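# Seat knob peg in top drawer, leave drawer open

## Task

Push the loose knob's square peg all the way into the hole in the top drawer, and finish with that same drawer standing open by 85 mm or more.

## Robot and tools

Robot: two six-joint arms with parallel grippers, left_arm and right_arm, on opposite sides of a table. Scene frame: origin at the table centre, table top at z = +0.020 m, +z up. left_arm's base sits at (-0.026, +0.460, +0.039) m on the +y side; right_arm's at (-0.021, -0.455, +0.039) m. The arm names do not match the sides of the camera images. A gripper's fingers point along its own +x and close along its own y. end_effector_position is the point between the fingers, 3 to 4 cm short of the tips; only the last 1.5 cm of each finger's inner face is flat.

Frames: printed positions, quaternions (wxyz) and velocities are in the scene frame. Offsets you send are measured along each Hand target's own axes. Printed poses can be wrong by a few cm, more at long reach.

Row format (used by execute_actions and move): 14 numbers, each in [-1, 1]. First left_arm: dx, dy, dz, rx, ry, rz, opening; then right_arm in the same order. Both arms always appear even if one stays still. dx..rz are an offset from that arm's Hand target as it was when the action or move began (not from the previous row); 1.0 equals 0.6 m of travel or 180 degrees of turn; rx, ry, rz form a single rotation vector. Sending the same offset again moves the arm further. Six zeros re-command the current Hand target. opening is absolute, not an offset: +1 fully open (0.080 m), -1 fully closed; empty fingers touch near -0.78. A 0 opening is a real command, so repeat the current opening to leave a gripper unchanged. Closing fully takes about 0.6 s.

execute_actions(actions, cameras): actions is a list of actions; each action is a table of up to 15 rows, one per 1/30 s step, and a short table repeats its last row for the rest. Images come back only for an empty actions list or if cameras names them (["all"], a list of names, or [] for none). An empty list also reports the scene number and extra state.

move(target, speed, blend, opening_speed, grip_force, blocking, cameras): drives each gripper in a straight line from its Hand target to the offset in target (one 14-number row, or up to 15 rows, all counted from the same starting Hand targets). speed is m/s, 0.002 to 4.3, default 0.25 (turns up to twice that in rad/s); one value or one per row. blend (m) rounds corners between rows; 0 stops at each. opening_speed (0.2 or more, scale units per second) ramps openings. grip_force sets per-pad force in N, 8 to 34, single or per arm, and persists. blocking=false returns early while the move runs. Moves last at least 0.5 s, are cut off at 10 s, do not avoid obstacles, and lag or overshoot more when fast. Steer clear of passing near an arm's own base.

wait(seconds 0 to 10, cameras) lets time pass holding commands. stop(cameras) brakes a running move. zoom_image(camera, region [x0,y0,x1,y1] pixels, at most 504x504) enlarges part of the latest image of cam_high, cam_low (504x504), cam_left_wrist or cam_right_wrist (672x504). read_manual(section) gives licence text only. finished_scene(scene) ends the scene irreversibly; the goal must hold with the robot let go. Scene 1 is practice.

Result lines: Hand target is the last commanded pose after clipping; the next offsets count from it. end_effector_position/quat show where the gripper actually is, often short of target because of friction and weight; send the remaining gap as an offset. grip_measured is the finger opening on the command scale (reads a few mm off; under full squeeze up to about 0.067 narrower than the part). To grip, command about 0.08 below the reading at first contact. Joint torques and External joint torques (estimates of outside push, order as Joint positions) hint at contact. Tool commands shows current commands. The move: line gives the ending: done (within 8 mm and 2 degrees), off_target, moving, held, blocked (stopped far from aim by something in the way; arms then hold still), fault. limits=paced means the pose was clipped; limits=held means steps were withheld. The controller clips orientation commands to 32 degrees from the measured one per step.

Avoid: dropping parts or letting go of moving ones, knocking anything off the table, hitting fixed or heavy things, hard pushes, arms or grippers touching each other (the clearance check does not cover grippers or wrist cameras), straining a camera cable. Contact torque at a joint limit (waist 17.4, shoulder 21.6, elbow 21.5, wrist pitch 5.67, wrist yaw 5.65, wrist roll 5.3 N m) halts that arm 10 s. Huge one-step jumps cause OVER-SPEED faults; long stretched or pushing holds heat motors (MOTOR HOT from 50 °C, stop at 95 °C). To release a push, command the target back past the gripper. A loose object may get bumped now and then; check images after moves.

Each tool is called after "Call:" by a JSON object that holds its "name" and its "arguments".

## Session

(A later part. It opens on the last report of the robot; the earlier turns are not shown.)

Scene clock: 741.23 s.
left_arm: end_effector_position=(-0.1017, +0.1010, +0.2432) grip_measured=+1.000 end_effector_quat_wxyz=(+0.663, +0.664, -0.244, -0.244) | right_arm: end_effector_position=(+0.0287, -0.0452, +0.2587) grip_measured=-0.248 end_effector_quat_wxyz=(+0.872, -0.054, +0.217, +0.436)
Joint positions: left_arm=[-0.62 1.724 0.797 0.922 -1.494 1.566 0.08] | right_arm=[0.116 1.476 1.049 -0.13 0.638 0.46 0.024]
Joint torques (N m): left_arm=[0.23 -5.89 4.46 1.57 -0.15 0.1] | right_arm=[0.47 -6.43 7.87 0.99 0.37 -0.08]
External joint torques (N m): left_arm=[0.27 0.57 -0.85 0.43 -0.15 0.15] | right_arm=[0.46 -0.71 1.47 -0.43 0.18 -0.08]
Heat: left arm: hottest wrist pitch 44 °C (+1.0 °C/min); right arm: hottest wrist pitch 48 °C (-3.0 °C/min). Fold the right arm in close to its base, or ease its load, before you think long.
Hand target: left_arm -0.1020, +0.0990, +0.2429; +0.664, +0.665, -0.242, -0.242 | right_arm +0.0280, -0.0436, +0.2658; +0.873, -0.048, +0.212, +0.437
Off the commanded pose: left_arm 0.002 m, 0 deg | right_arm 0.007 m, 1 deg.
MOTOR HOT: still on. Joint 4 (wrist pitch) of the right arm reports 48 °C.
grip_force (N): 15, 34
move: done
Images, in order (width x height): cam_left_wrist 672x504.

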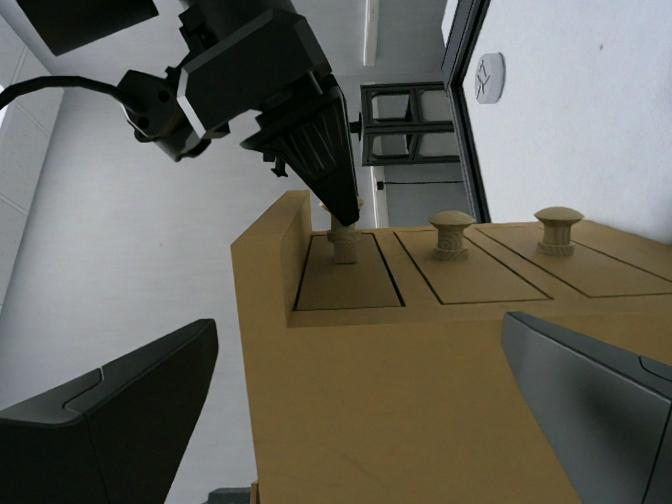

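Call:
{"name": "move", "arguments": {"target": [0,0,0,0,0,0,1.0,0.00261,-0.00017,0.0003,0,0,0,-0.36], "speed": 0.03, "cameras": ["cam_left_wrist"]}}

Call:
{"name": "zoom_image", "arguments": {"camera": "cam_left_wrist", "region": [322, 236, 364, 278]}}

Scene clock: 742.33 s.
left_arm: end_effector_position=(-0.1017, +0.1010, +0.2432) grip_measured=+1.000 end_effector_quat_wxyz=(+0.663, +0.664, -0.244, -0.244) | right_arm: end_effector_position=(+0.0286, -0.0450, +0.2593) grip_measured=-0.248 end_effector_quat_wxyz=(+0.872, -0.054, +0.216, +0.436)
Joint positions: left_arm=[-0.62 1.724 0.797 0.922 -1.494 1.566 0.08] | right_arm=[0.116 1.476 1.051 -0.13 0.638 0.458 0.024]
Joint torques (N m): left_arm=[0.23 -5.9 4.45 1.57 -0.16 0.1] | right_arm=[0 -5.97 7.87 1.27 0.26 -0.15]
External joint torques (N m): left_arm=[0.22 0.56 -0.83 0.44 -0.15 0.15] | right_arm=[-0.01 -0.29 1.5 -0.13 0.07 -0.14]
Heat: left arm: hottest wrist pitch 44 °C (+1.0 °C/min); right arm: hottest wrist pitch 48 °C (-3.0 °C/min). Fold the right arm in close to its base, or ease its load, before you think long.
Hand target: left_arm -0.1020, +0.0990, +0.2429; +0.664, +0.665, -0.242, -0.242 | right_arm +0.0289, -0.0425, +0.2653; +0.873, -0.048, +0.212, +0.437
Off the commanded pose: left_arm 0.002 m, 0 deg | right_arm 0.006 m, 1 deg.
MOTOR HOT: still on. Joint 4 (wrist pitch) of the right arm reports 48 °C.
grip_force (N): 15, 34
move: done
Images, in order (width x height): cam_left_wrist 672x504.

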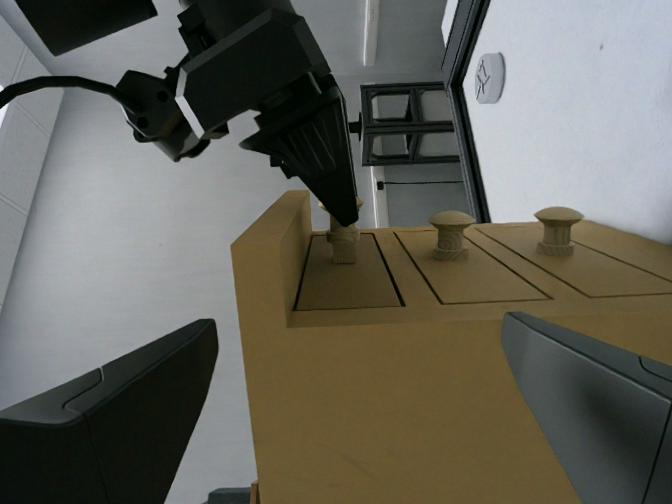

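Scaled by 12.000 from the camera's 672x504 image, which has a finer 960x720 frame.

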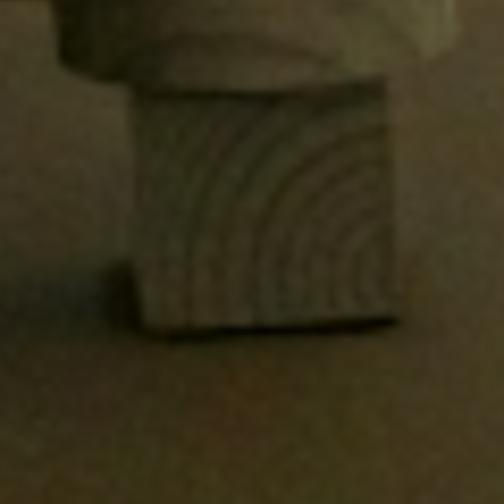

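Call:
{"name": "move", "arguments": {"target": [0,0,0,0,0,0,1.0,0.00302,-0.00042,-0.00299,0,0,0,-0.36], "speed": 0.03, "cameras": ["cam_left_wrist"]}}

Call:
{"name": "zoom_image", "arguments": {"camera": "cam_left_wrist", "region": [322, 236, 364, 278]}}

Scene clock: 743.73 s.
left_arm: end_effector_position=(-0.1017, +0.1010, +0.2432) grip_measured=+1.000 end_effector_quat_wxyz=(+0.663, +0.664, -0.244, -0.244) | right_arm: end_effector_position=(+0.0286, -0.0443, +0.2599) grip_measured=-0.248 end_effector_quat_wxyz=(+0.872, -0.052, +0.215, +0.437)
Joint positions: left_arm=[-0.62 1.724 0.797 0.922 -1.494 1.566 0.08] | right_arm=[0.116 1.478 1.051 -0.123 0.638 0.457 0.024]
Joint torques (N m): left_arm=[0.25 -5.9 4.46 1.57 -0.15 0.1] | right_arm=[-0.39 -5.4 7.22 1.59 0.2 -0.15]
External joint torques (N m): left_arm=[0.25 0.61 -0.88 0.42 -0.15 0.15] | right_arm=[-0.39 0.33 0.86 0.18 0 -0.14]
Heat: left arm: hottest wrist pitch 44 °C (+1.0 °C/min); right arm: hottest wrist pitch 48 °C (-3.0 °C/min). Fold the right arm in close to its base, or ease its load, before you think long.
Hand target: left_arm -0.1020, +0.0990, +0.2429; +0.664, +0.665, -0.242, -0.242 | right_arm +0.0295, -0.0417, +0.2630; +0.873, -0.048, +0.212, +0.437
Off the commanded pose: left_arm 0.002 m, 0 deg | right_arm 0.004 m, 1 deg.
MOTOR HOT: still on. Joint 4 (wrist pitch) of the right arm reports 48 °C.
grip_force (N): 15, 34
move: done
Images, in order (width x height): cam_left_wrist 672x504.

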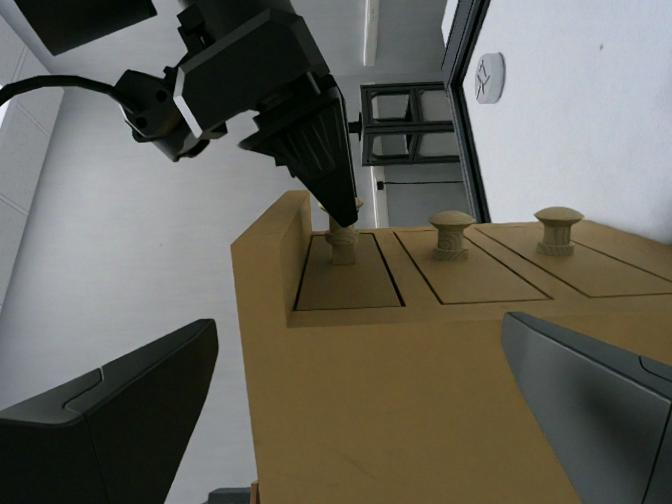

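Scaled by 12.000 from the camera's 672x504 image, which has a finer 960x720 frame.

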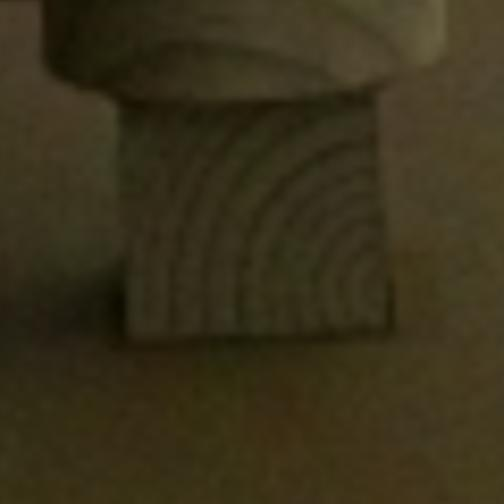

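Call:
{"name": "move", "arguments": {"target": [0,0,0,0,0,0,1.0,0.00138,-0.00031,-0.00302,0,0,0,-0.36], "speed": 0.03, "cameras": ["cam_left_wrist"]}}

Call:
{"name": "zoom_image", "arguments": {"camera": "cam_left_wrist", "region": [322, 236, 364, 278]}}

Scene clock: 744.77 s.
left_arm: end_effector_position=(-0.1017, +0.1010, +0.2432) grip_measured=+1.000 end_effector_quat_wxyz=(+0.663, +0.664, -0.244, -0.244) | right_arm: end_effector_position=(+0.0285, -0.0436, +0.2602) grip_measured=-0.248 end_effector_quat_wxyz=(+0.872, -0.050, +0.214, +0.437)
Joint positions: left_arm=[-0.62 1.724 0.797 0.922 -1.494 1.566 0.08] | right_arm=[0.116 1.479 1.051 -0.118 0.638 0.457 0.024]
Joint torques (N m): left_arm=[0.23 -5.9 4.45 1.57 -0.16 0.1] | right_arm=[-0.31 -5.4 6.47 1.81 0.23 -0.17]
External joint torques (N m): left_arm=[0.2 0.57 -0.88 0.43 -0.15 0.15] | right_arm=[-0.32 0.33 0.07 0.39 0.03 -0.17]
Heat: left arm: hottest wrist pitch 44 °C (+1.0 °C/min); right arm: hottest wrist pitch 48 °C (-3.0 °C/min). Fold the right arm in close to its base, or ease its load, before you think long.
Hand target: left_arm -0.1020, +0.0990, +0.2429; +0.664, +0.665, -0.242, -0.242 | right_arm +0.0295, -0.0417, +0.2608; +0.873, -0.048, +0.212, +0.437
Off the commanded pose: left_arm 0.002 m, 0 deg | right_arm 0.002 m, 0 deg.
MOTOR HOT: still on. Joint 4 (wrist pitch) of the right arm reports 48 °C.
grip_force (N): 15, 34
move: done
Images, in order (width x height): cam_left_wrist 672x504.

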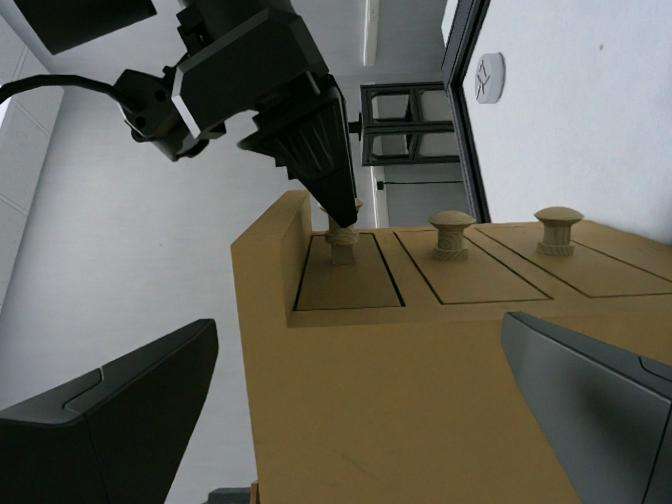

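Scaled by 12.000 from the camera's 672x504 image, which has a finer 960x720 frame.

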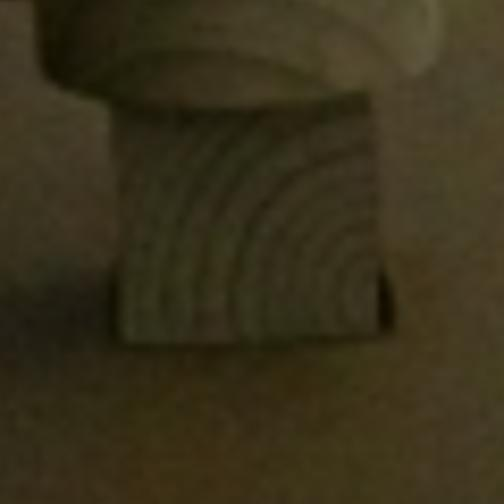

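Call:
{"name": "move", "arguments": {"target": [0,0,0,0,0,0,1.0,-0.1208,0.0048,-0.056,0,0,0,-0.36], "speed": 0.1, "cameras": ["cam_left_wrist","cam_right_wrist","cam_high"]}}

Call:
{"name": "zoom_image", "arguments": {"camera": "cam_left_wrist", "region": [322, 236, 364, 278]}}

Call:
{"name": "zoom_image", "arguments": {"camera": "cam_left_wrist", "region": [333, 248, 361, 269]}}

Scene clock: 747.70 s.
left_arm: end_effector_position=(-0.1017, +0.1010, +0.2432) grip_measured=+1.000 end_effector_quat_wxyz=(+0.663, +0.664, -0.244, -0.244) | right_arm: end_effector_position=(-0.0224, -0.1008, +0.2583) grip_measured=-0.248 end_effector_quat_wxyz=(+0.872, -0.053, +0.213, +0.438)
Joint positions: left_arm=[-0.62 1.724 0.797 0.922 -1.494 1.566 0.08] | right_arm=[0.338 1.312 0.932 -0.28 0.821 0.62 0.024]
Joint torques (N m): left_arm=[0.24 -5.9 4.47 1.57 -0.16 0.1] | right_arm=[0.34 -6.08 5.85 0.88 0.47 0.09]
External joint torques (N m): left_arm=[0.25 0.56 -0.86 0.43 -0.16 0.15] | right_arm=[0.36 -1.57 -0.47 -0.41 0.18 0.09]
Heat: left arm: hottest wrist pitch 44 °C (+1.0 °C/min); right arm: hottest wrist pitch 48 °C (-2.0 °C/min). Fold the right arm in close to its base, or ease its load, before you think long.
Hand target: left_arm -0.1020, +0.0990, +0.2429; +0.664, +0.665, -0.242, -0.242 | right_arm -0.0220, -0.1029, +0.2606; +0.873, -0.048, +0.212, +0.437
Off the commanded pose: left_arm 0.002 m, 0 deg | right_arm 0.003 m, 1 deg.
MOTOR HOT: still on. Joint 4 (wrist pitch) of the right arm reports 48 °C.
grip_force (N): 15, 34
move: done
Images, in order (width x height): cam_high 504x504, cam_left_wrist 672x504, cam_right_wrist 672x504.

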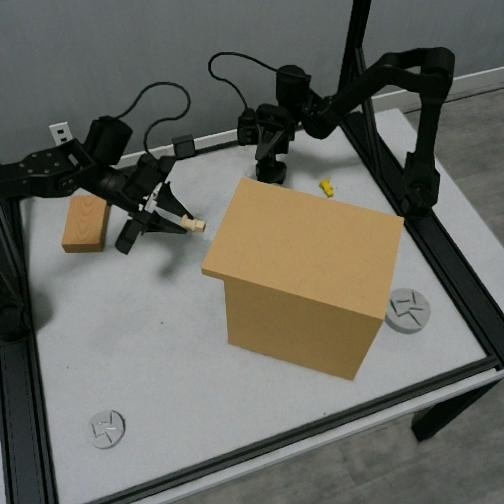

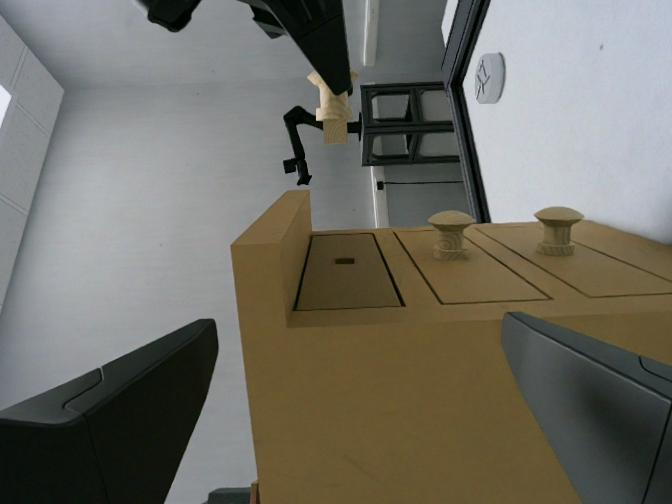

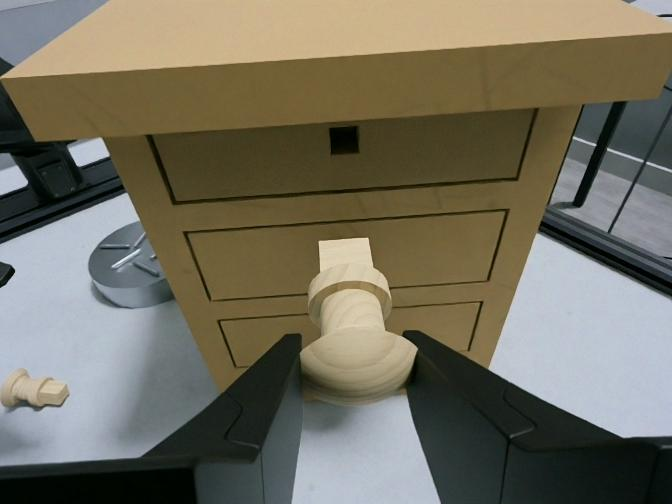

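Scaled by 12.000 from the camera's 672x504 image, which has a finer 960x720 frame.

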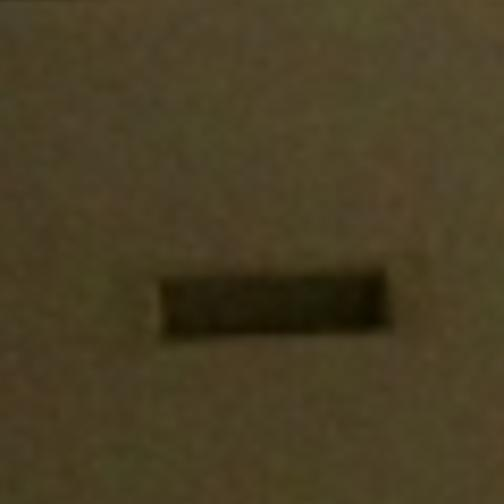

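Scaled by 18.000 from the camera's 672x504 image, which has a finer 960x720 frame.

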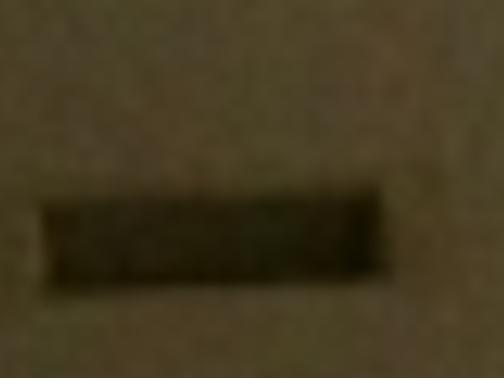

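Call:
{"name": "zoom_image", "arguments": {"camera": "cam_right_wrist", "region": [316, 112, 372, 168]}}

Call:
{"name": "zoom_image", "arguments": {"camera": "cam_right_wrist", "region": [300, 100, 400, 280]}}

Scaled by 9.000 from the camera's 672x504 image, which has a finer 960x720 frame.

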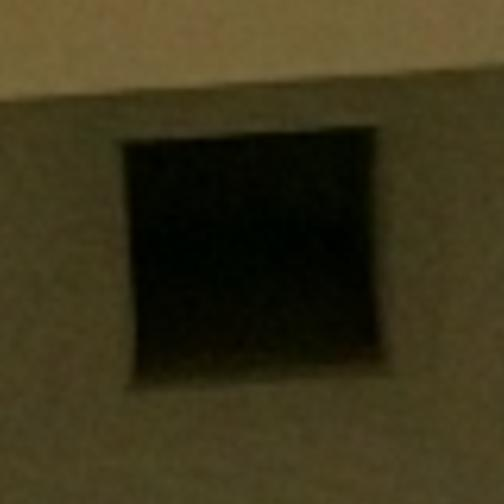

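Scaled by 2.800 from the camera's 672x504 image, which has a finer 960x720 frame.

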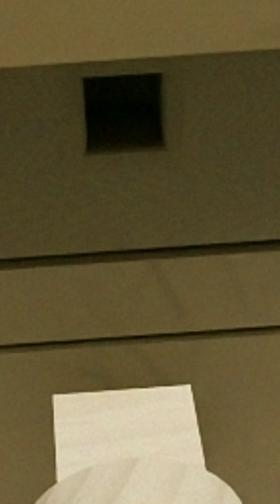

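Call:
{"name": "zoom_image", "arguments": {"camera": "cam_right_wrist", "region": [0, 350, 84, 420]}}

Call:
{"name": "zoom_image", "arguments": {"camera": "cam_right_wrist", "region": [290, 220, 430, 420]}}

Call:
{"name": "zoom_image", "arguments": {"camera": "cam_high", "region": [230, 130, 380, 230]}}

Call:
{"name": "zoom_image", "arguments": {"camera": "cam_high", "region": [110, 170, 240, 260]}}

Scaled by 6.000 from the camera's 672x504 image, which has a finer 960x720 frame.

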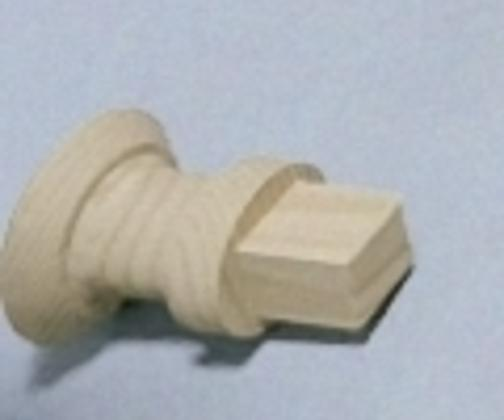

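Scaled by 2.520 from the camera's 672x504 image, which has a finer 960x720 frame.

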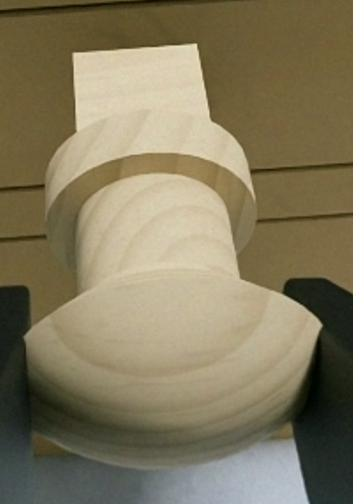

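Scaled by 3.360 from the camera's 504x504 image, which has a finer 720x720 frame.

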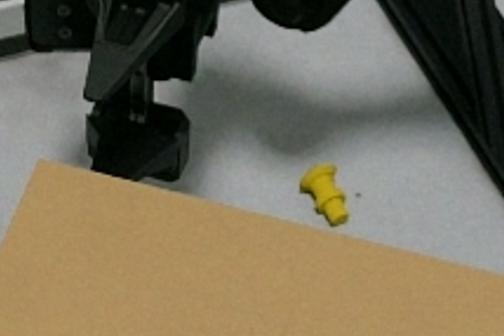

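Scaled by 3.877 from the camera's 504x504 image, which has a finer 720x720 frame.

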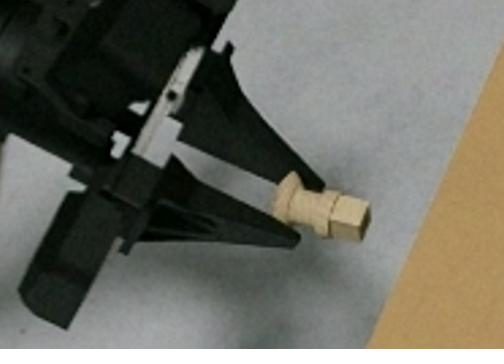

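Call:
{"name": "zoom_image", "arguments": {"camera": "cam_right_wrist", "region": [30, 372, 74, 410]}}

Call:
{"name": "zoom_image", "arguments": {"camera": "cam_left_wrist", "region": [300, 60, 370, 150]}}

Call:
{"name": "zoom_image", "arguments": {"camera": "cam_high", "region": [178, 212, 210, 236]}}

Scaled by 11.455 from the camera's 672x504 image, which has a finer 960x720 frame.

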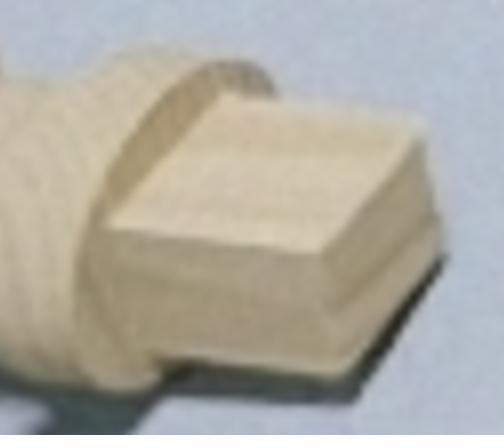

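Scaled by 5.600 from the camera's 672x504 image, which has a finer 960x720 frame.

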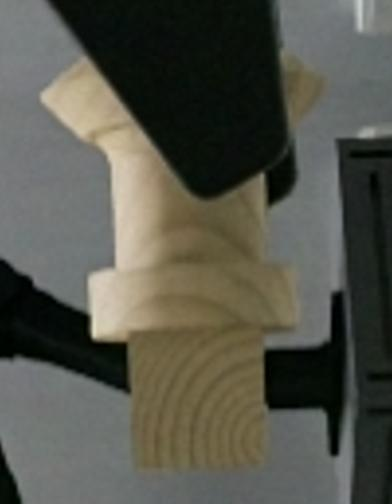

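Scaled by 15.750 from the camera's 504x504 image, which has a finer 720x720 frame.

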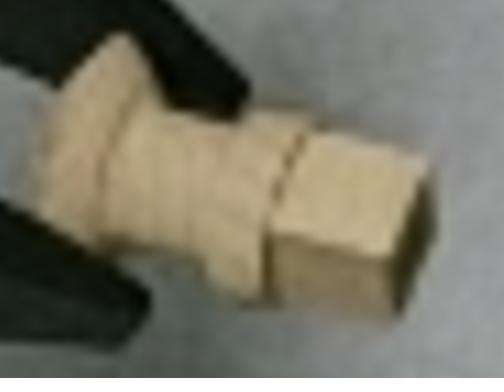

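Call:
{"name": "move", "arguments": {"target": [0,0,0,0,0,0,1.0,0.071,-0.0028,0.0329,0,0,0,-0.36], "speed": 0.08, "cameras": ["cam_right_wrist"]}}

Call:
{"name": "zoom_image", "arguments": {"camera": "cam_right_wrist", "region": [300, 180, 390, 260]}}

Scene clock: 755.47 s.
left_arm: end_effector_position=(-0.1017, +0.1010, +0.2432) grip_measured=+1.000 end_effector_quat_wxyz=(+0.663, +0.664, -0.244, -0.244) | right_arm: end_effector_position=(+0.0082, -0.0701, +0.2556) grip_measured=-0.248 end_effector_quat_wxyz=(+0.873, -0.054, +0.214, +0.435)
Joint positions: left_arm=[-0.62 1.724 0.797 0.922 -1.494 1.566 0.08] | right_arm=[0.199 1.397 0.974 -0.166 0.711 0.514 0.024]
Joint torques (N m): left_arm=[0.23 -5.9 4.45 1.57 -0.15 0.1] | right_arm=[-0.28 -4.78 7.82 1.38 0.22 -0.1]
External joint torques (N m): left_arm=[0.23 0.61 -0.9 0.42 -0.15 0.15] | right_arm=[-0.26 0.31 1.49 0.02 -0.01 -0.1]
Heat: left arm: hottest wrist pitch 44 °C (+1.0 °C/min); right arm: hottest wrist pitch 47 °C (-3.0 °C/min).
Hand target: left_arm -0.1020, +0.0990, +0.2429; +0.664, +0.665, -0.242, -0.242 | right_arm +0.0082, -0.0669, +0.2608; +0.873, -0.048, +0.212, +0.437
Off the commanded pose: left_arm 0.002 m, 0 deg | right_arm 0.006 m, 1 deg.
MOTOR HOT: cleared for the motors of the right arm.
grip_force (N): 15, 34
move: done
Images, in order (width x height): cam_right_wrist 672x504.

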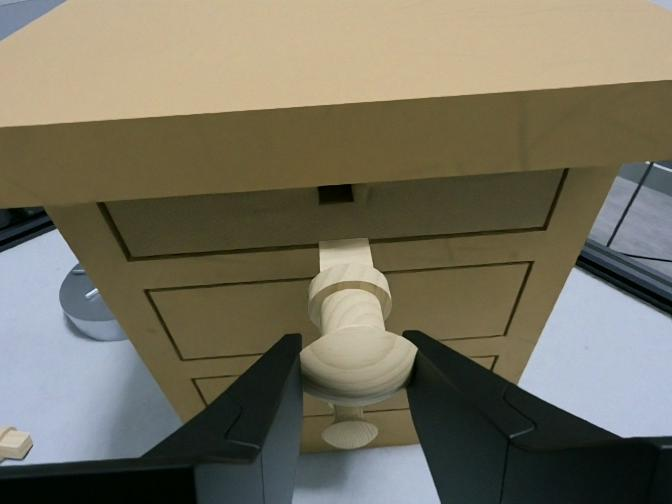

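Scaled by 5.600 from the camera's 672x504 image, which has a finer 960x720 frame.

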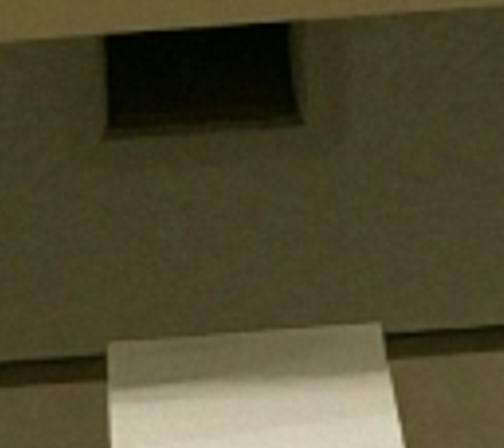

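Call:
{"name": "zoom_image", "arguments": {"camera": "cam_right_wrist", "region": [308, 178, 368, 212]}}

Call:
{"name": "zoom_image", "arguments": {"camera": "cam_left_wrist", "region": [328, 246, 368, 270]}}

Scaled by 8.400 from the camera's 672x504 image, which has a finer 960x720 frame.

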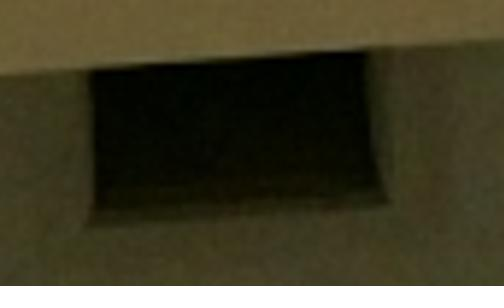

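This scene's latest camera images include none from cam_left_wrist. They are from: cam_right_wrist. cam_left_wrist's image comes with the result of a call that names it in "cameras".

Call:
{"name": "move", "arguments": {"target": [-0.169,-0.138,-0.163,-0.1425,0.0135,-0.4796,1.0,0,0,0,0,0,0,-0.36], "speed": 0.3, "cameras": ["cam_left_wrist","cam_high"]}}

Scene clock: 762.43 s.
left_arm: end_effector_position=(-0.1175, +0.2376, +0.1607) grip_measured=+1.000 end_effector_quat_wxyz=(+0.445, +0.506, +0.341, -0.656) | right_arm: end_effector_position=(+0.0082, -0.0700, +0.2555) grip_measured=-0.248 end_effector_quat_wxyz=(+0.873, -0.054, +0.215, +0.435)
Joint positions: left_arm=[-0.384 1.236 0.915 -0.993 -0.006 -0.011 0.08] | right_arm=[0.199 1.397 0.974 -0.166 0.71 0.513 0.024]
Joint torques (N m): left_arm=[0.28 -5.12 3.05 1.07 0.17 0.18] | right_arm=[-0.38 -5.1 7.64 1.35 0.2 -0.14]
External joint torques (N m): left_arm=[0.27 -1.52 -3.06 0.3 0.17 0.18] | right_arm=[-0.32 0.1 1.23 -0.03 -0.04 -0.14]
Heat: left arm: hottest wrist pitch 43 °C (+0.0 °C/min); right arm: hottest wrist pitch 47 °C (-3.0 °C/min).
Hand target: left_arm -0.1168, +0.2390, +0.1602; -0.444, -0.504, -0.341, +0.657 | right_arm +0.0082, -0.0669, +0.2607; +0.873, -0.048, +0.212, +0.437
Off the commanded pose: left_arm 0.002 m, 0 deg | right_arm 0.006 m, 1 deg.
grip_force (N): 15, 34
move: done
Images, in order (width x height): cam_high 504x504, cam_left_wrist 672x504.

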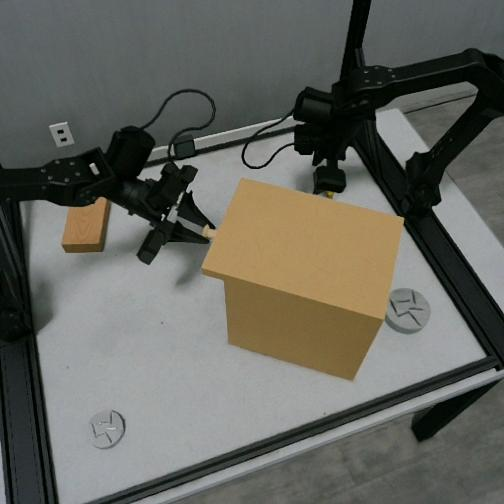

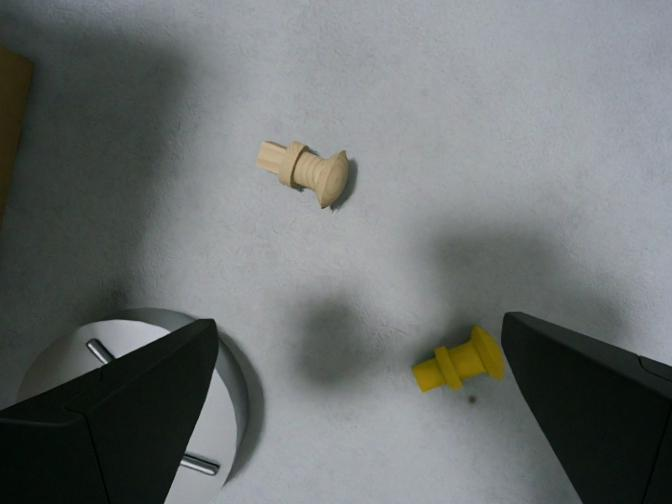

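Call:
{"name": "zoom_image", "arguments": {"camera": "cam_left_wrist", "region": [245, 125, 365, 215]}}

Call:
{"name": "zoom_image", "arguments": {"camera": "cam_left_wrist", "region": [250, 130, 310, 190]}}

Call:
{"name": "zoom_image", "arguments": {"camera": "cam_left_wrist", "region": [400, 315, 520, 405]}}

Scaled by 4.200 from the camera's 672x504 image, which has a finer 960x720 frame.

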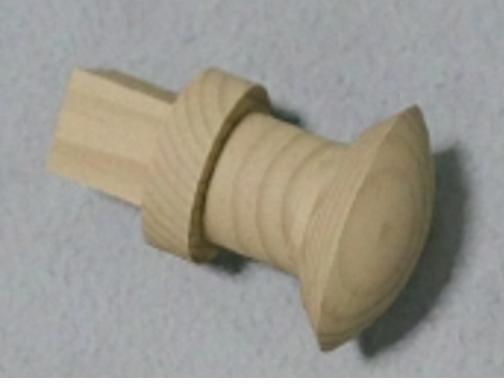

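Scaled by 8.400 from the camera's 672x504 image, which has a finer 960x720 frame.

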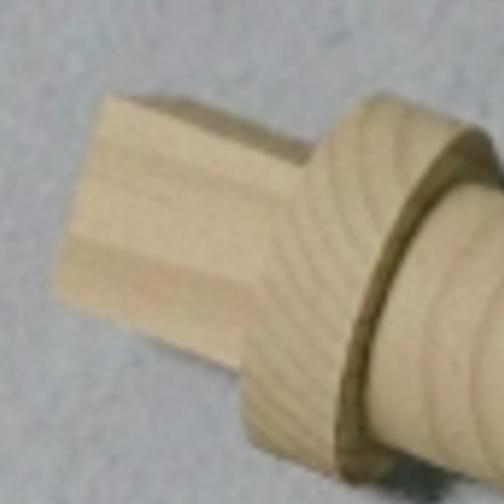

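Scaled by 4.200 from the camera's 672x504 image, which has a finer 960x720 frame.

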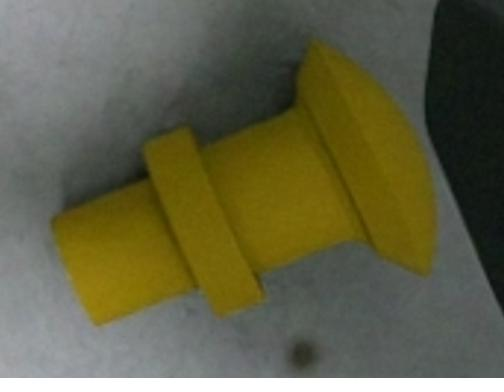

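Call:
{"name": "move", "arguments": {"target": [-0.0796,0.1115,0.2355,0.1425,-0.0135,0.4796,1.0,0,0,0,0,0,0,-0.36], "speed": 0.3, "cameras": ["cam_left_wrist"]}}

Call:
{"name": "zoom_image", "arguments": {"camera": "cam_left_wrist", "region": [322, 236, 364, 278]}}

Scene clock: 769.07 s.
left_arm: end_effector_position=(-0.1038, +0.0972, +0.2407) grip_measured=+1.000 end_effector_quat_wxyz=(+0.666, +0.676, -0.215, -0.231) | right_arm: end_effector_position=(+0.0082, -0.0700, +0.2555) grip_measured=-0.248 end_effector_quat_wxyz=(+0.873, -0.054, +0.215, +0.435)
Joint positions: left_arm=[-0.619 1.775 1.144 -0.476 -1.542 0.471 0.08] | right_arm=[0.199 1.397 0.974 -0.166 0.71 0.513 0.024]
Joint torques (N m): left_arm=[0.08 -10.01 2.82 1.11 -0.6 0.08] | right_arm=[-0.05 -4.83 7.88 1.31 0.16 -0.1]
External joint torques (N m): left_arm=[0.11 -2.68 -2.98 0.31 -0.02 0.13] | right_arm=[-0.06 0.25 1.56 -0.05 -0.06 -0.1]
Heat: left arm: hottest wrist pitch 42 °C (-1.0 °C/min); right arm: hottest wrist pitch 47 °C (-2.0 °C/min).
Hand target: left_arm -0.1010, +0.0989, +0.2429; +0.665, +0.664, -0.242, -0.242 | right_arm +0.0082, -0.0669, +0.2607; +0.873, -0.048, +0.212, +0.437
Off the commanded pose: left_arm 0.004 m, 4 deg | right_arm 0.006 m, 1 deg.
grip_force (N): 15, 34
move: off_target (left_arm)
Images, in order (width x height): cam_left_wrist 672x504.

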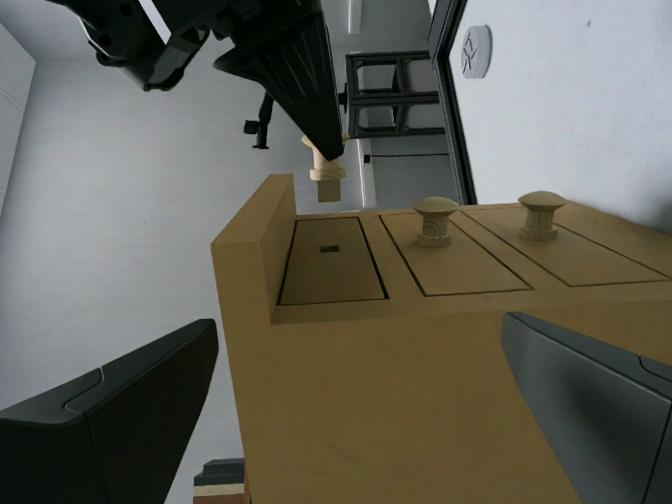

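Scaled by 12.000 from the camera's 672x504 image, which has a finer 960x720 frame.

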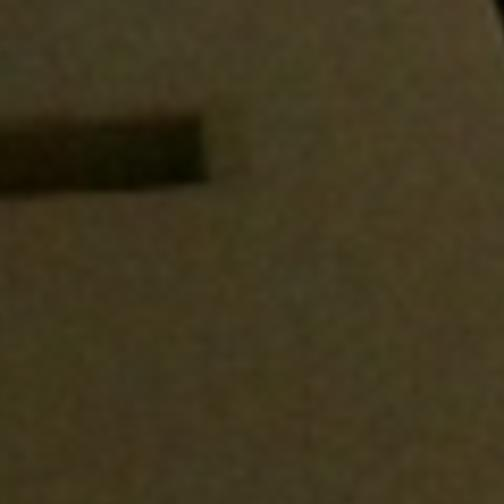

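Call:
{"name": "execute_actions", "arguments": {"actions": [], "cameras": ["cam_left_wrist"]}}

Scene clock: 770.37 s.
left_arm: end_effector_position=(-0.1038, +0.0972, +0.2407) grip_measured=+1.000 end_effector_quat_wxyz=(+0.666, +0.676, -0.215, -0.231) | right_arm: end_effector_position=(+0.0082, -0.0700, +0.2555) grip_measured=-0.248 end_effector_quat_wxyz=(+0.873, -0.054, +0.215, +0.435)
Joint positions: left_arm=[-0.619 1.775 1.144 -0.476 -1.542 0.472 0.08] | right_arm=[0.199 1.397 0.974 -0.166 0.71 0.513 0.024]
Joint velocities: within noise
Joint torques (N m): left_arm=[0.24 -10 2.82 1.11 -0.6 0.07] | right_arm=[-0.12 -4.88 7.91 1.36 0.21 -0.15]
External joint torques (N m): left_arm=[0.2 -2.76 -2.92 0.32 -0.03 0.13] | right_arm=[-0.12 0.25 1.56 -0.01 -0.02 -0.15]
Motor temperatures (°C): left_arm=[28 42 41 42 30 32] | right_arm=[29 39 45 47 31 31]
Heat: left arm: hottest shoulder 42 °C (+1.0 °C/min); right arm: hottest wrist pitch 47 °C (-2.0 °C/min).
Hand target: left_arm -0.1010, +0.0989, +0.2429; +0.664, +0.664, -0.242, -0.242 | right_arm +0.0082, -0.0669, +0.2607; +0.873, -0.048, +0.212, +0.437
Tool commands: left_gripper/opening=+1.0 right_gripper/opening=-0.36
Off the commanded pose: left_arm 0.004 m, 4 deg | right_arm 0.006 m, 1 deg.
grip_force (N): 15, 34
Images, in order (width x height): cam_left_wrist 672x504.

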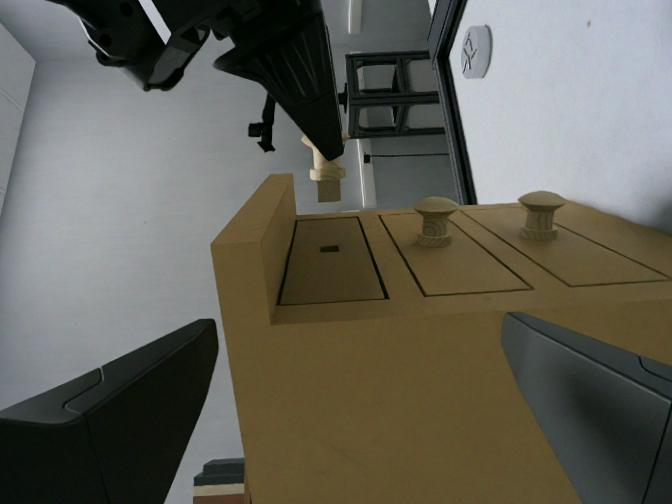

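Call:
{"name": "zoom_image", "arguments": {"camera": "cam_left_wrist", "region": [308, 226, 350, 268]}}

Call:
{"name": "zoom_image", "arguments": {"camera": "cam_left_wrist", "region": [270, 160, 390, 280]}}

Scaled by 12.000 from the camera's 672x504 image, which has a finer 960x720 frame.

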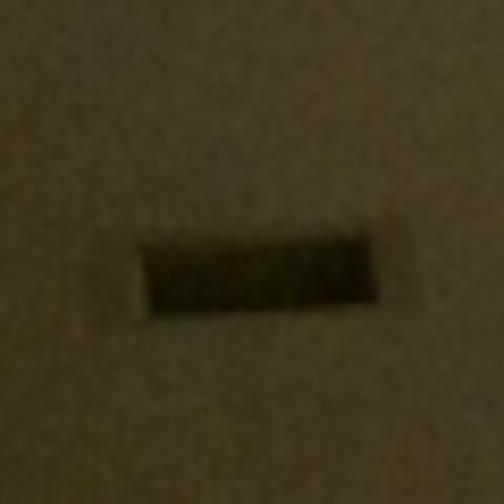

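Scaled by 4.200 from the camera's 672x504 image, which has a finer 960x720 frame.

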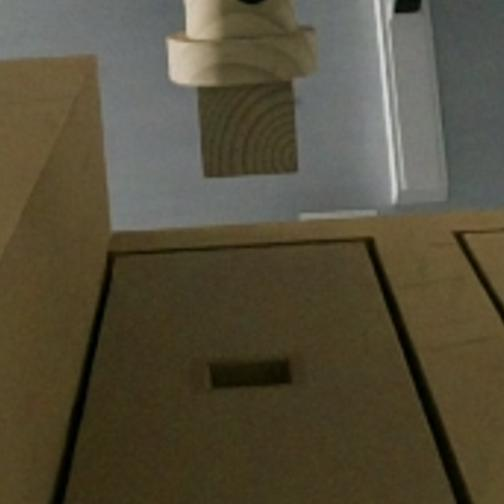

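Call:
{"name": "zoom_image", "arguments": {"camera": "cam_left_wrist", "region": [270, 210, 320, 260]}}

Call:
{"name": "zoom_image", "arguments": {"camera": "cam_left_wrist", "region": [340, 205, 390, 255]}}

Call:
{"name": "zoom_image", "arguments": {"camera": "cam_left_wrist", "region": [262, 270, 312, 320]}}

Call:
{"name": "zoom_image", "arguments": {"camera": "cam_left_wrist", "region": [355, 270, 405, 320]}}

Scaled by 10.080 from the camera's 672x504 image, which has a finer 960x720 frame.

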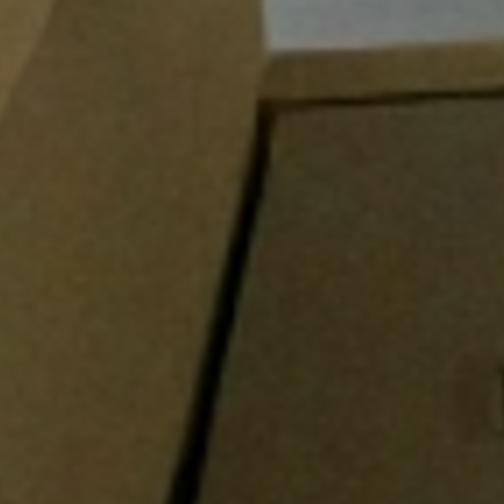

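Scaled by 10.080 from the camera's 672x504 image, which has a finer 960x720 frame.

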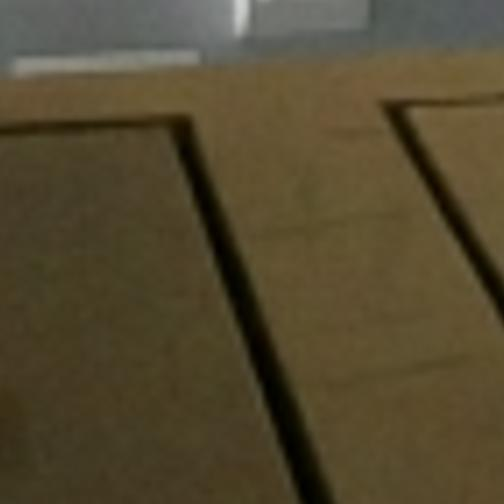

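Scaled by 10.080 from the camera's 672x504 image, which has a finer 960x720 frame.

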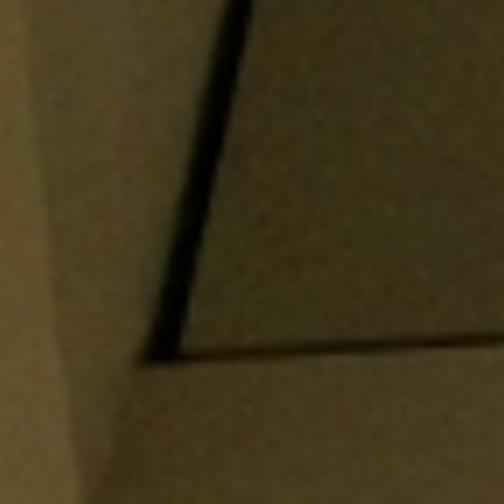

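Scaled by 10.080 from the camera's 672x504 image, which has a finer 960x720 frame.

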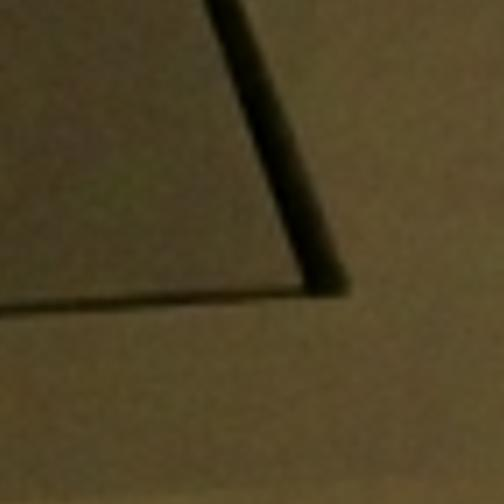

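Call:
{"name": "move", "arguments": {"target": [0,0,0,0,0,0,1.0, 0.045231,-0.000044,0.026865,0,0,0,-0.36], "speed": 0.045, "cameras": ["cam_left_wrist"]}}

Call:
{"name": "zoom_image", "arguments": {"camera": "cam_left_wrist", "region": [308, 226, 350, 268]}}

Scene clock: 773.13 s.
left_arm: end_effector_position=(-0.1038, +0.0972, +0.2407) grip_measured=+1.000 end_effector_quat_wxyz=(+0.666, +0.676, -0.215, -0.231) | right_arm: end_effector_position=(+0.0275, -0.0456, +0.2589) grip_measured=-0.248 end_effector_quat_wxyz=(+0.873, -0.054, +0.215, +0.435)
Joint positions: left_arm=[-0.619 1.775 1.144 -0.476 -1.542 0.472 0.08] | right_arm=[0.121 1.476 1.047 -0.128 0.644 0.46 0.024]
Joint torques (N m): left_arm=[0.25 -9.88 2.99 0.69 -0.6 -0.1] | right_arm=[-0.18 -5.66 7.92 1.37 0.14 -0.1]
External joint torques (N m): left_arm=[0.17 -2.66 -2.71 -0.09 -0.04 -0.05] | right_arm=[-0.17 0.12 1.49 -0.05 -0.07 -0.09]
Heat: left arm: hottest shoulder 42 °C (+1.0 °C/min); right arm: hottest wrist pitch 47 °C (-2.0 °C/min).
Hand target: left_arm -0.1014, +0.0991, +0.2429; +0.668, +0.674, -0.213, -0.231 (not the last commanded pose) | right_arm +0.0278, -0.0424, +0.2641; +0.873, -0.048, +0.212, +0.437
Off the commanded pose: left_arm 0.004 m, 4 deg | right_arm 0.006 m, 1 deg.
grip_force (N): 15, 34
move: off_target (left_arm)
Images, in order (width x height): cam_left_wrist 672x504.

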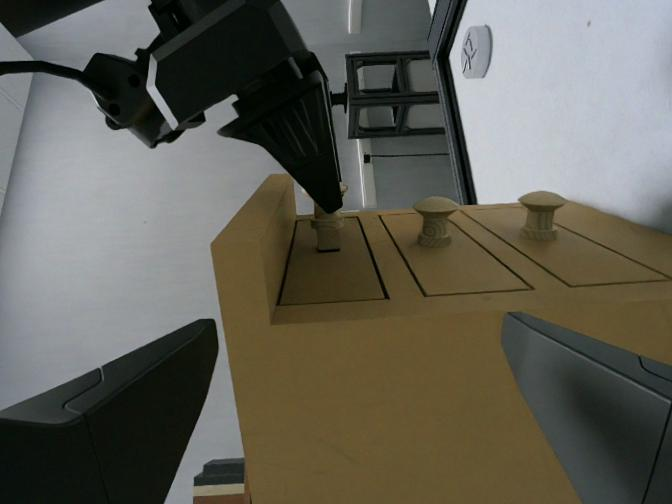

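Scaled by 12.000 from the camera's 672x504 image, which has a finer 960x720 frame.

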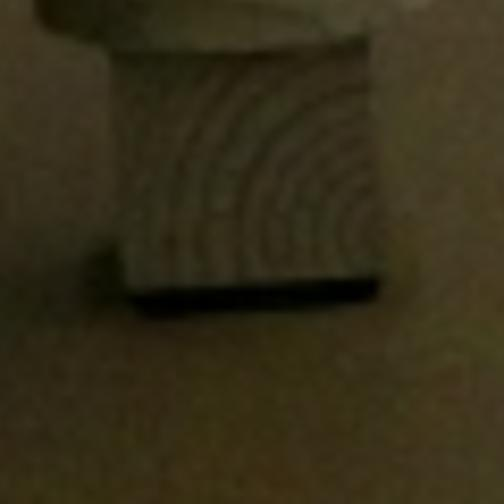

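Call:
{"name": "move", "arguments": {"target": [0,0,0,0,0,0,1.0, 0.002403,-0.000121,0.000748,0,0,0,-0.36], "speed": 0.03, "cameras": ["cam_left_wrist"]}}

Call:
{"name": "zoom_image", "arguments": {"camera": "cam_left_wrist", "region": [308, 226, 350, 268]}}

Scene clock: 775.53 s.
left_arm: end_effector_position=(-0.1038, +0.0972, +0.2407) grip_measured=+1.000 end_effector_quat_wxyz=(+0.666, +0.676, -0.215, -0.231) | right_arm: end_effector_position=(+0.0282, -0.0445, +0.2587) grip_measured=-0.248 end_effector_quat_wxyz=(+0.872, -0.054, +0.215, +0.436)
Joint positions: left_arm=[-0.619 1.775 1.144 -0.476 -1.542 0.472 0.08] | right_arm=[0.118 1.479 1.05 -0.125 0.641 0.458 0.024]
Joint torques (N m): left_arm=[0.24 -9.89 2.99 0.69 -0.61 -0.1] | right_arm=[-0.35 -5.52 7.91 1.41 0.17 -0.16]
External joint torques (N m): left_arm=[0.2 -2.62 -2.73 -0.1 -0.04 -0.04] | right_arm=[-0.35 0.26 1.49 -0.01 -0.03 -0.16]
Heat: left arm: hottest shoulder 43 °C (+2.0 °C/min); right arm: hottest wrist pitch 47 °C (-2.0 °C/min).
Hand target: left_arm -0.1014, +0.0991, +0.2429; +0.668, +0.674, -0.213, -0.231 | right_arm +0.0288, -0.0413, +0.2639; +0.873, -0.048, +0.212, +0.437
Off the commanded pose: left_arm 0.004 m, 0 deg | right_arm 0.006 m, 1 deg.
grip_force (N): 15, 34
move: done
Images, in order (width x height): cam_left_wrist 672x504.

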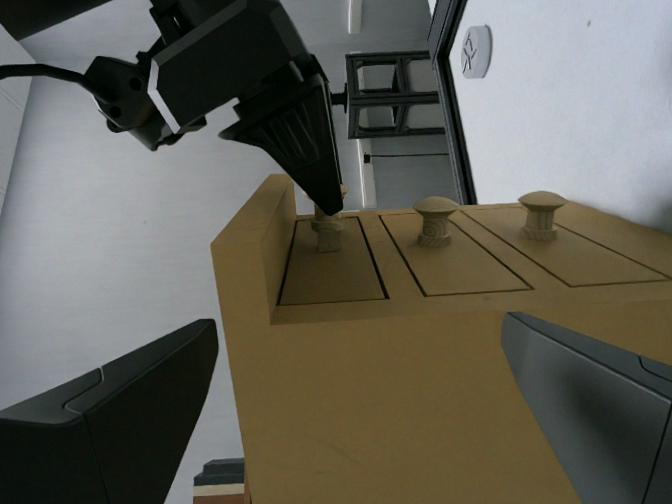

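Scaled by 12.000 from the camera's 672x504 image, which has a finer 960x720 frame.

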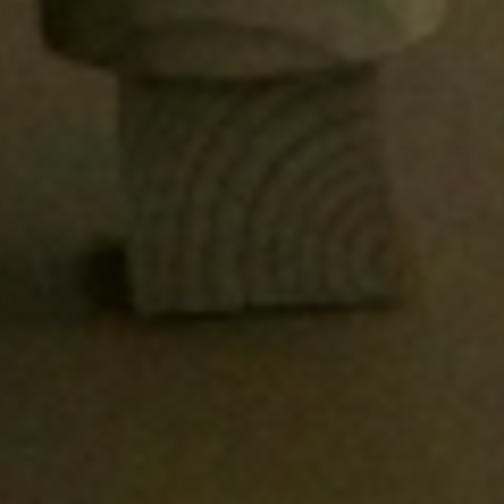

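Call:
{"name": "move", "arguments": {"target": [0,0,0,0,0,0,1.0, 0.003698,-0.002017,0.003745,0,0,0,-0.36], "speed": 0.03, "cameras": ["cam_left_wrist"]}}

Call:
{"name": "zoom_image", "arguments": {"camera": "cam_left_wrist", "region": [308, 226, 350, 268]}}

Scene clock: 776.67 s.
left_arm: end_effector_position=(-0.1038, +0.0972, +0.2407) grip_measured=+1.000 end_effector_quat_wxyz=(+0.666, +0.676, -0.215, -0.231) | right_arm: end_effector_position=(+0.0297, -0.0442, +0.2586) grip_measured=-0.248 end_effector_quat_wxyz=(+0.872, -0.056, +0.215, +0.436)
Joint positions: left_arm=[-0.619 1.775 1.144 -0.476 -1.542 0.472 0.08] | right_arm=[0.113 1.48 1.051 -0.125 0.636 0.452 0.024]
Joint torques (N m): left_arm=[0.22 -9.88 3 0.69 -0.61 -0.1] | right_arm=[-0.63 -5.32 8.09 1.51 0.07 -0.19]
External joint torques (N m): left_arm=[0.22 -2.55 -2.76 -0.1 -0.03 -0.04] | right_arm=[-0.62 0.35 1.75 0.11 -0.13 -0.19]
Heat: left arm: hottest shoulder 43 °C (+2.0 °C/min); right arm: hottest wrist pitch 47 °C (-2.0 °C/min).
Hand target: left_arm -0.1014, +0.0991, +0.2429; +0.668, +0.674, -0.213, -0.231 | right_arm +0.0316, -0.0398, +0.2649; +0.873, -0.048, +0.212, +0.437
Off the commanded pose: left_arm 0.004 m, 0 deg | right_arm 0.008 m, 1 deg.
grip_force (N): 15, 34
move: done
Images, in order (width x height): cam_left_wrist 672x504.

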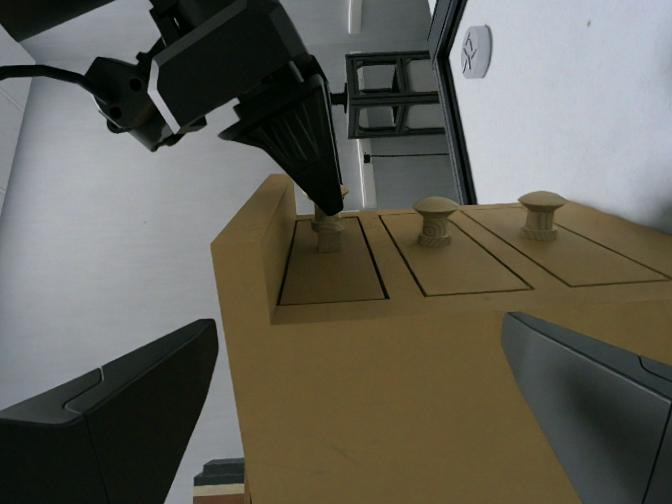

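Scaled by 12.000 from the camera's 672x504 image, which has a finer 960x720 frame.

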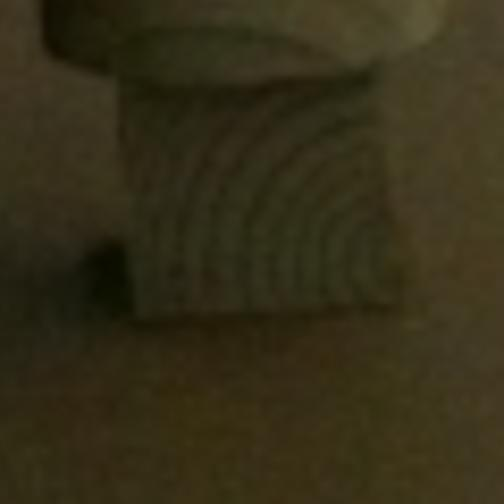

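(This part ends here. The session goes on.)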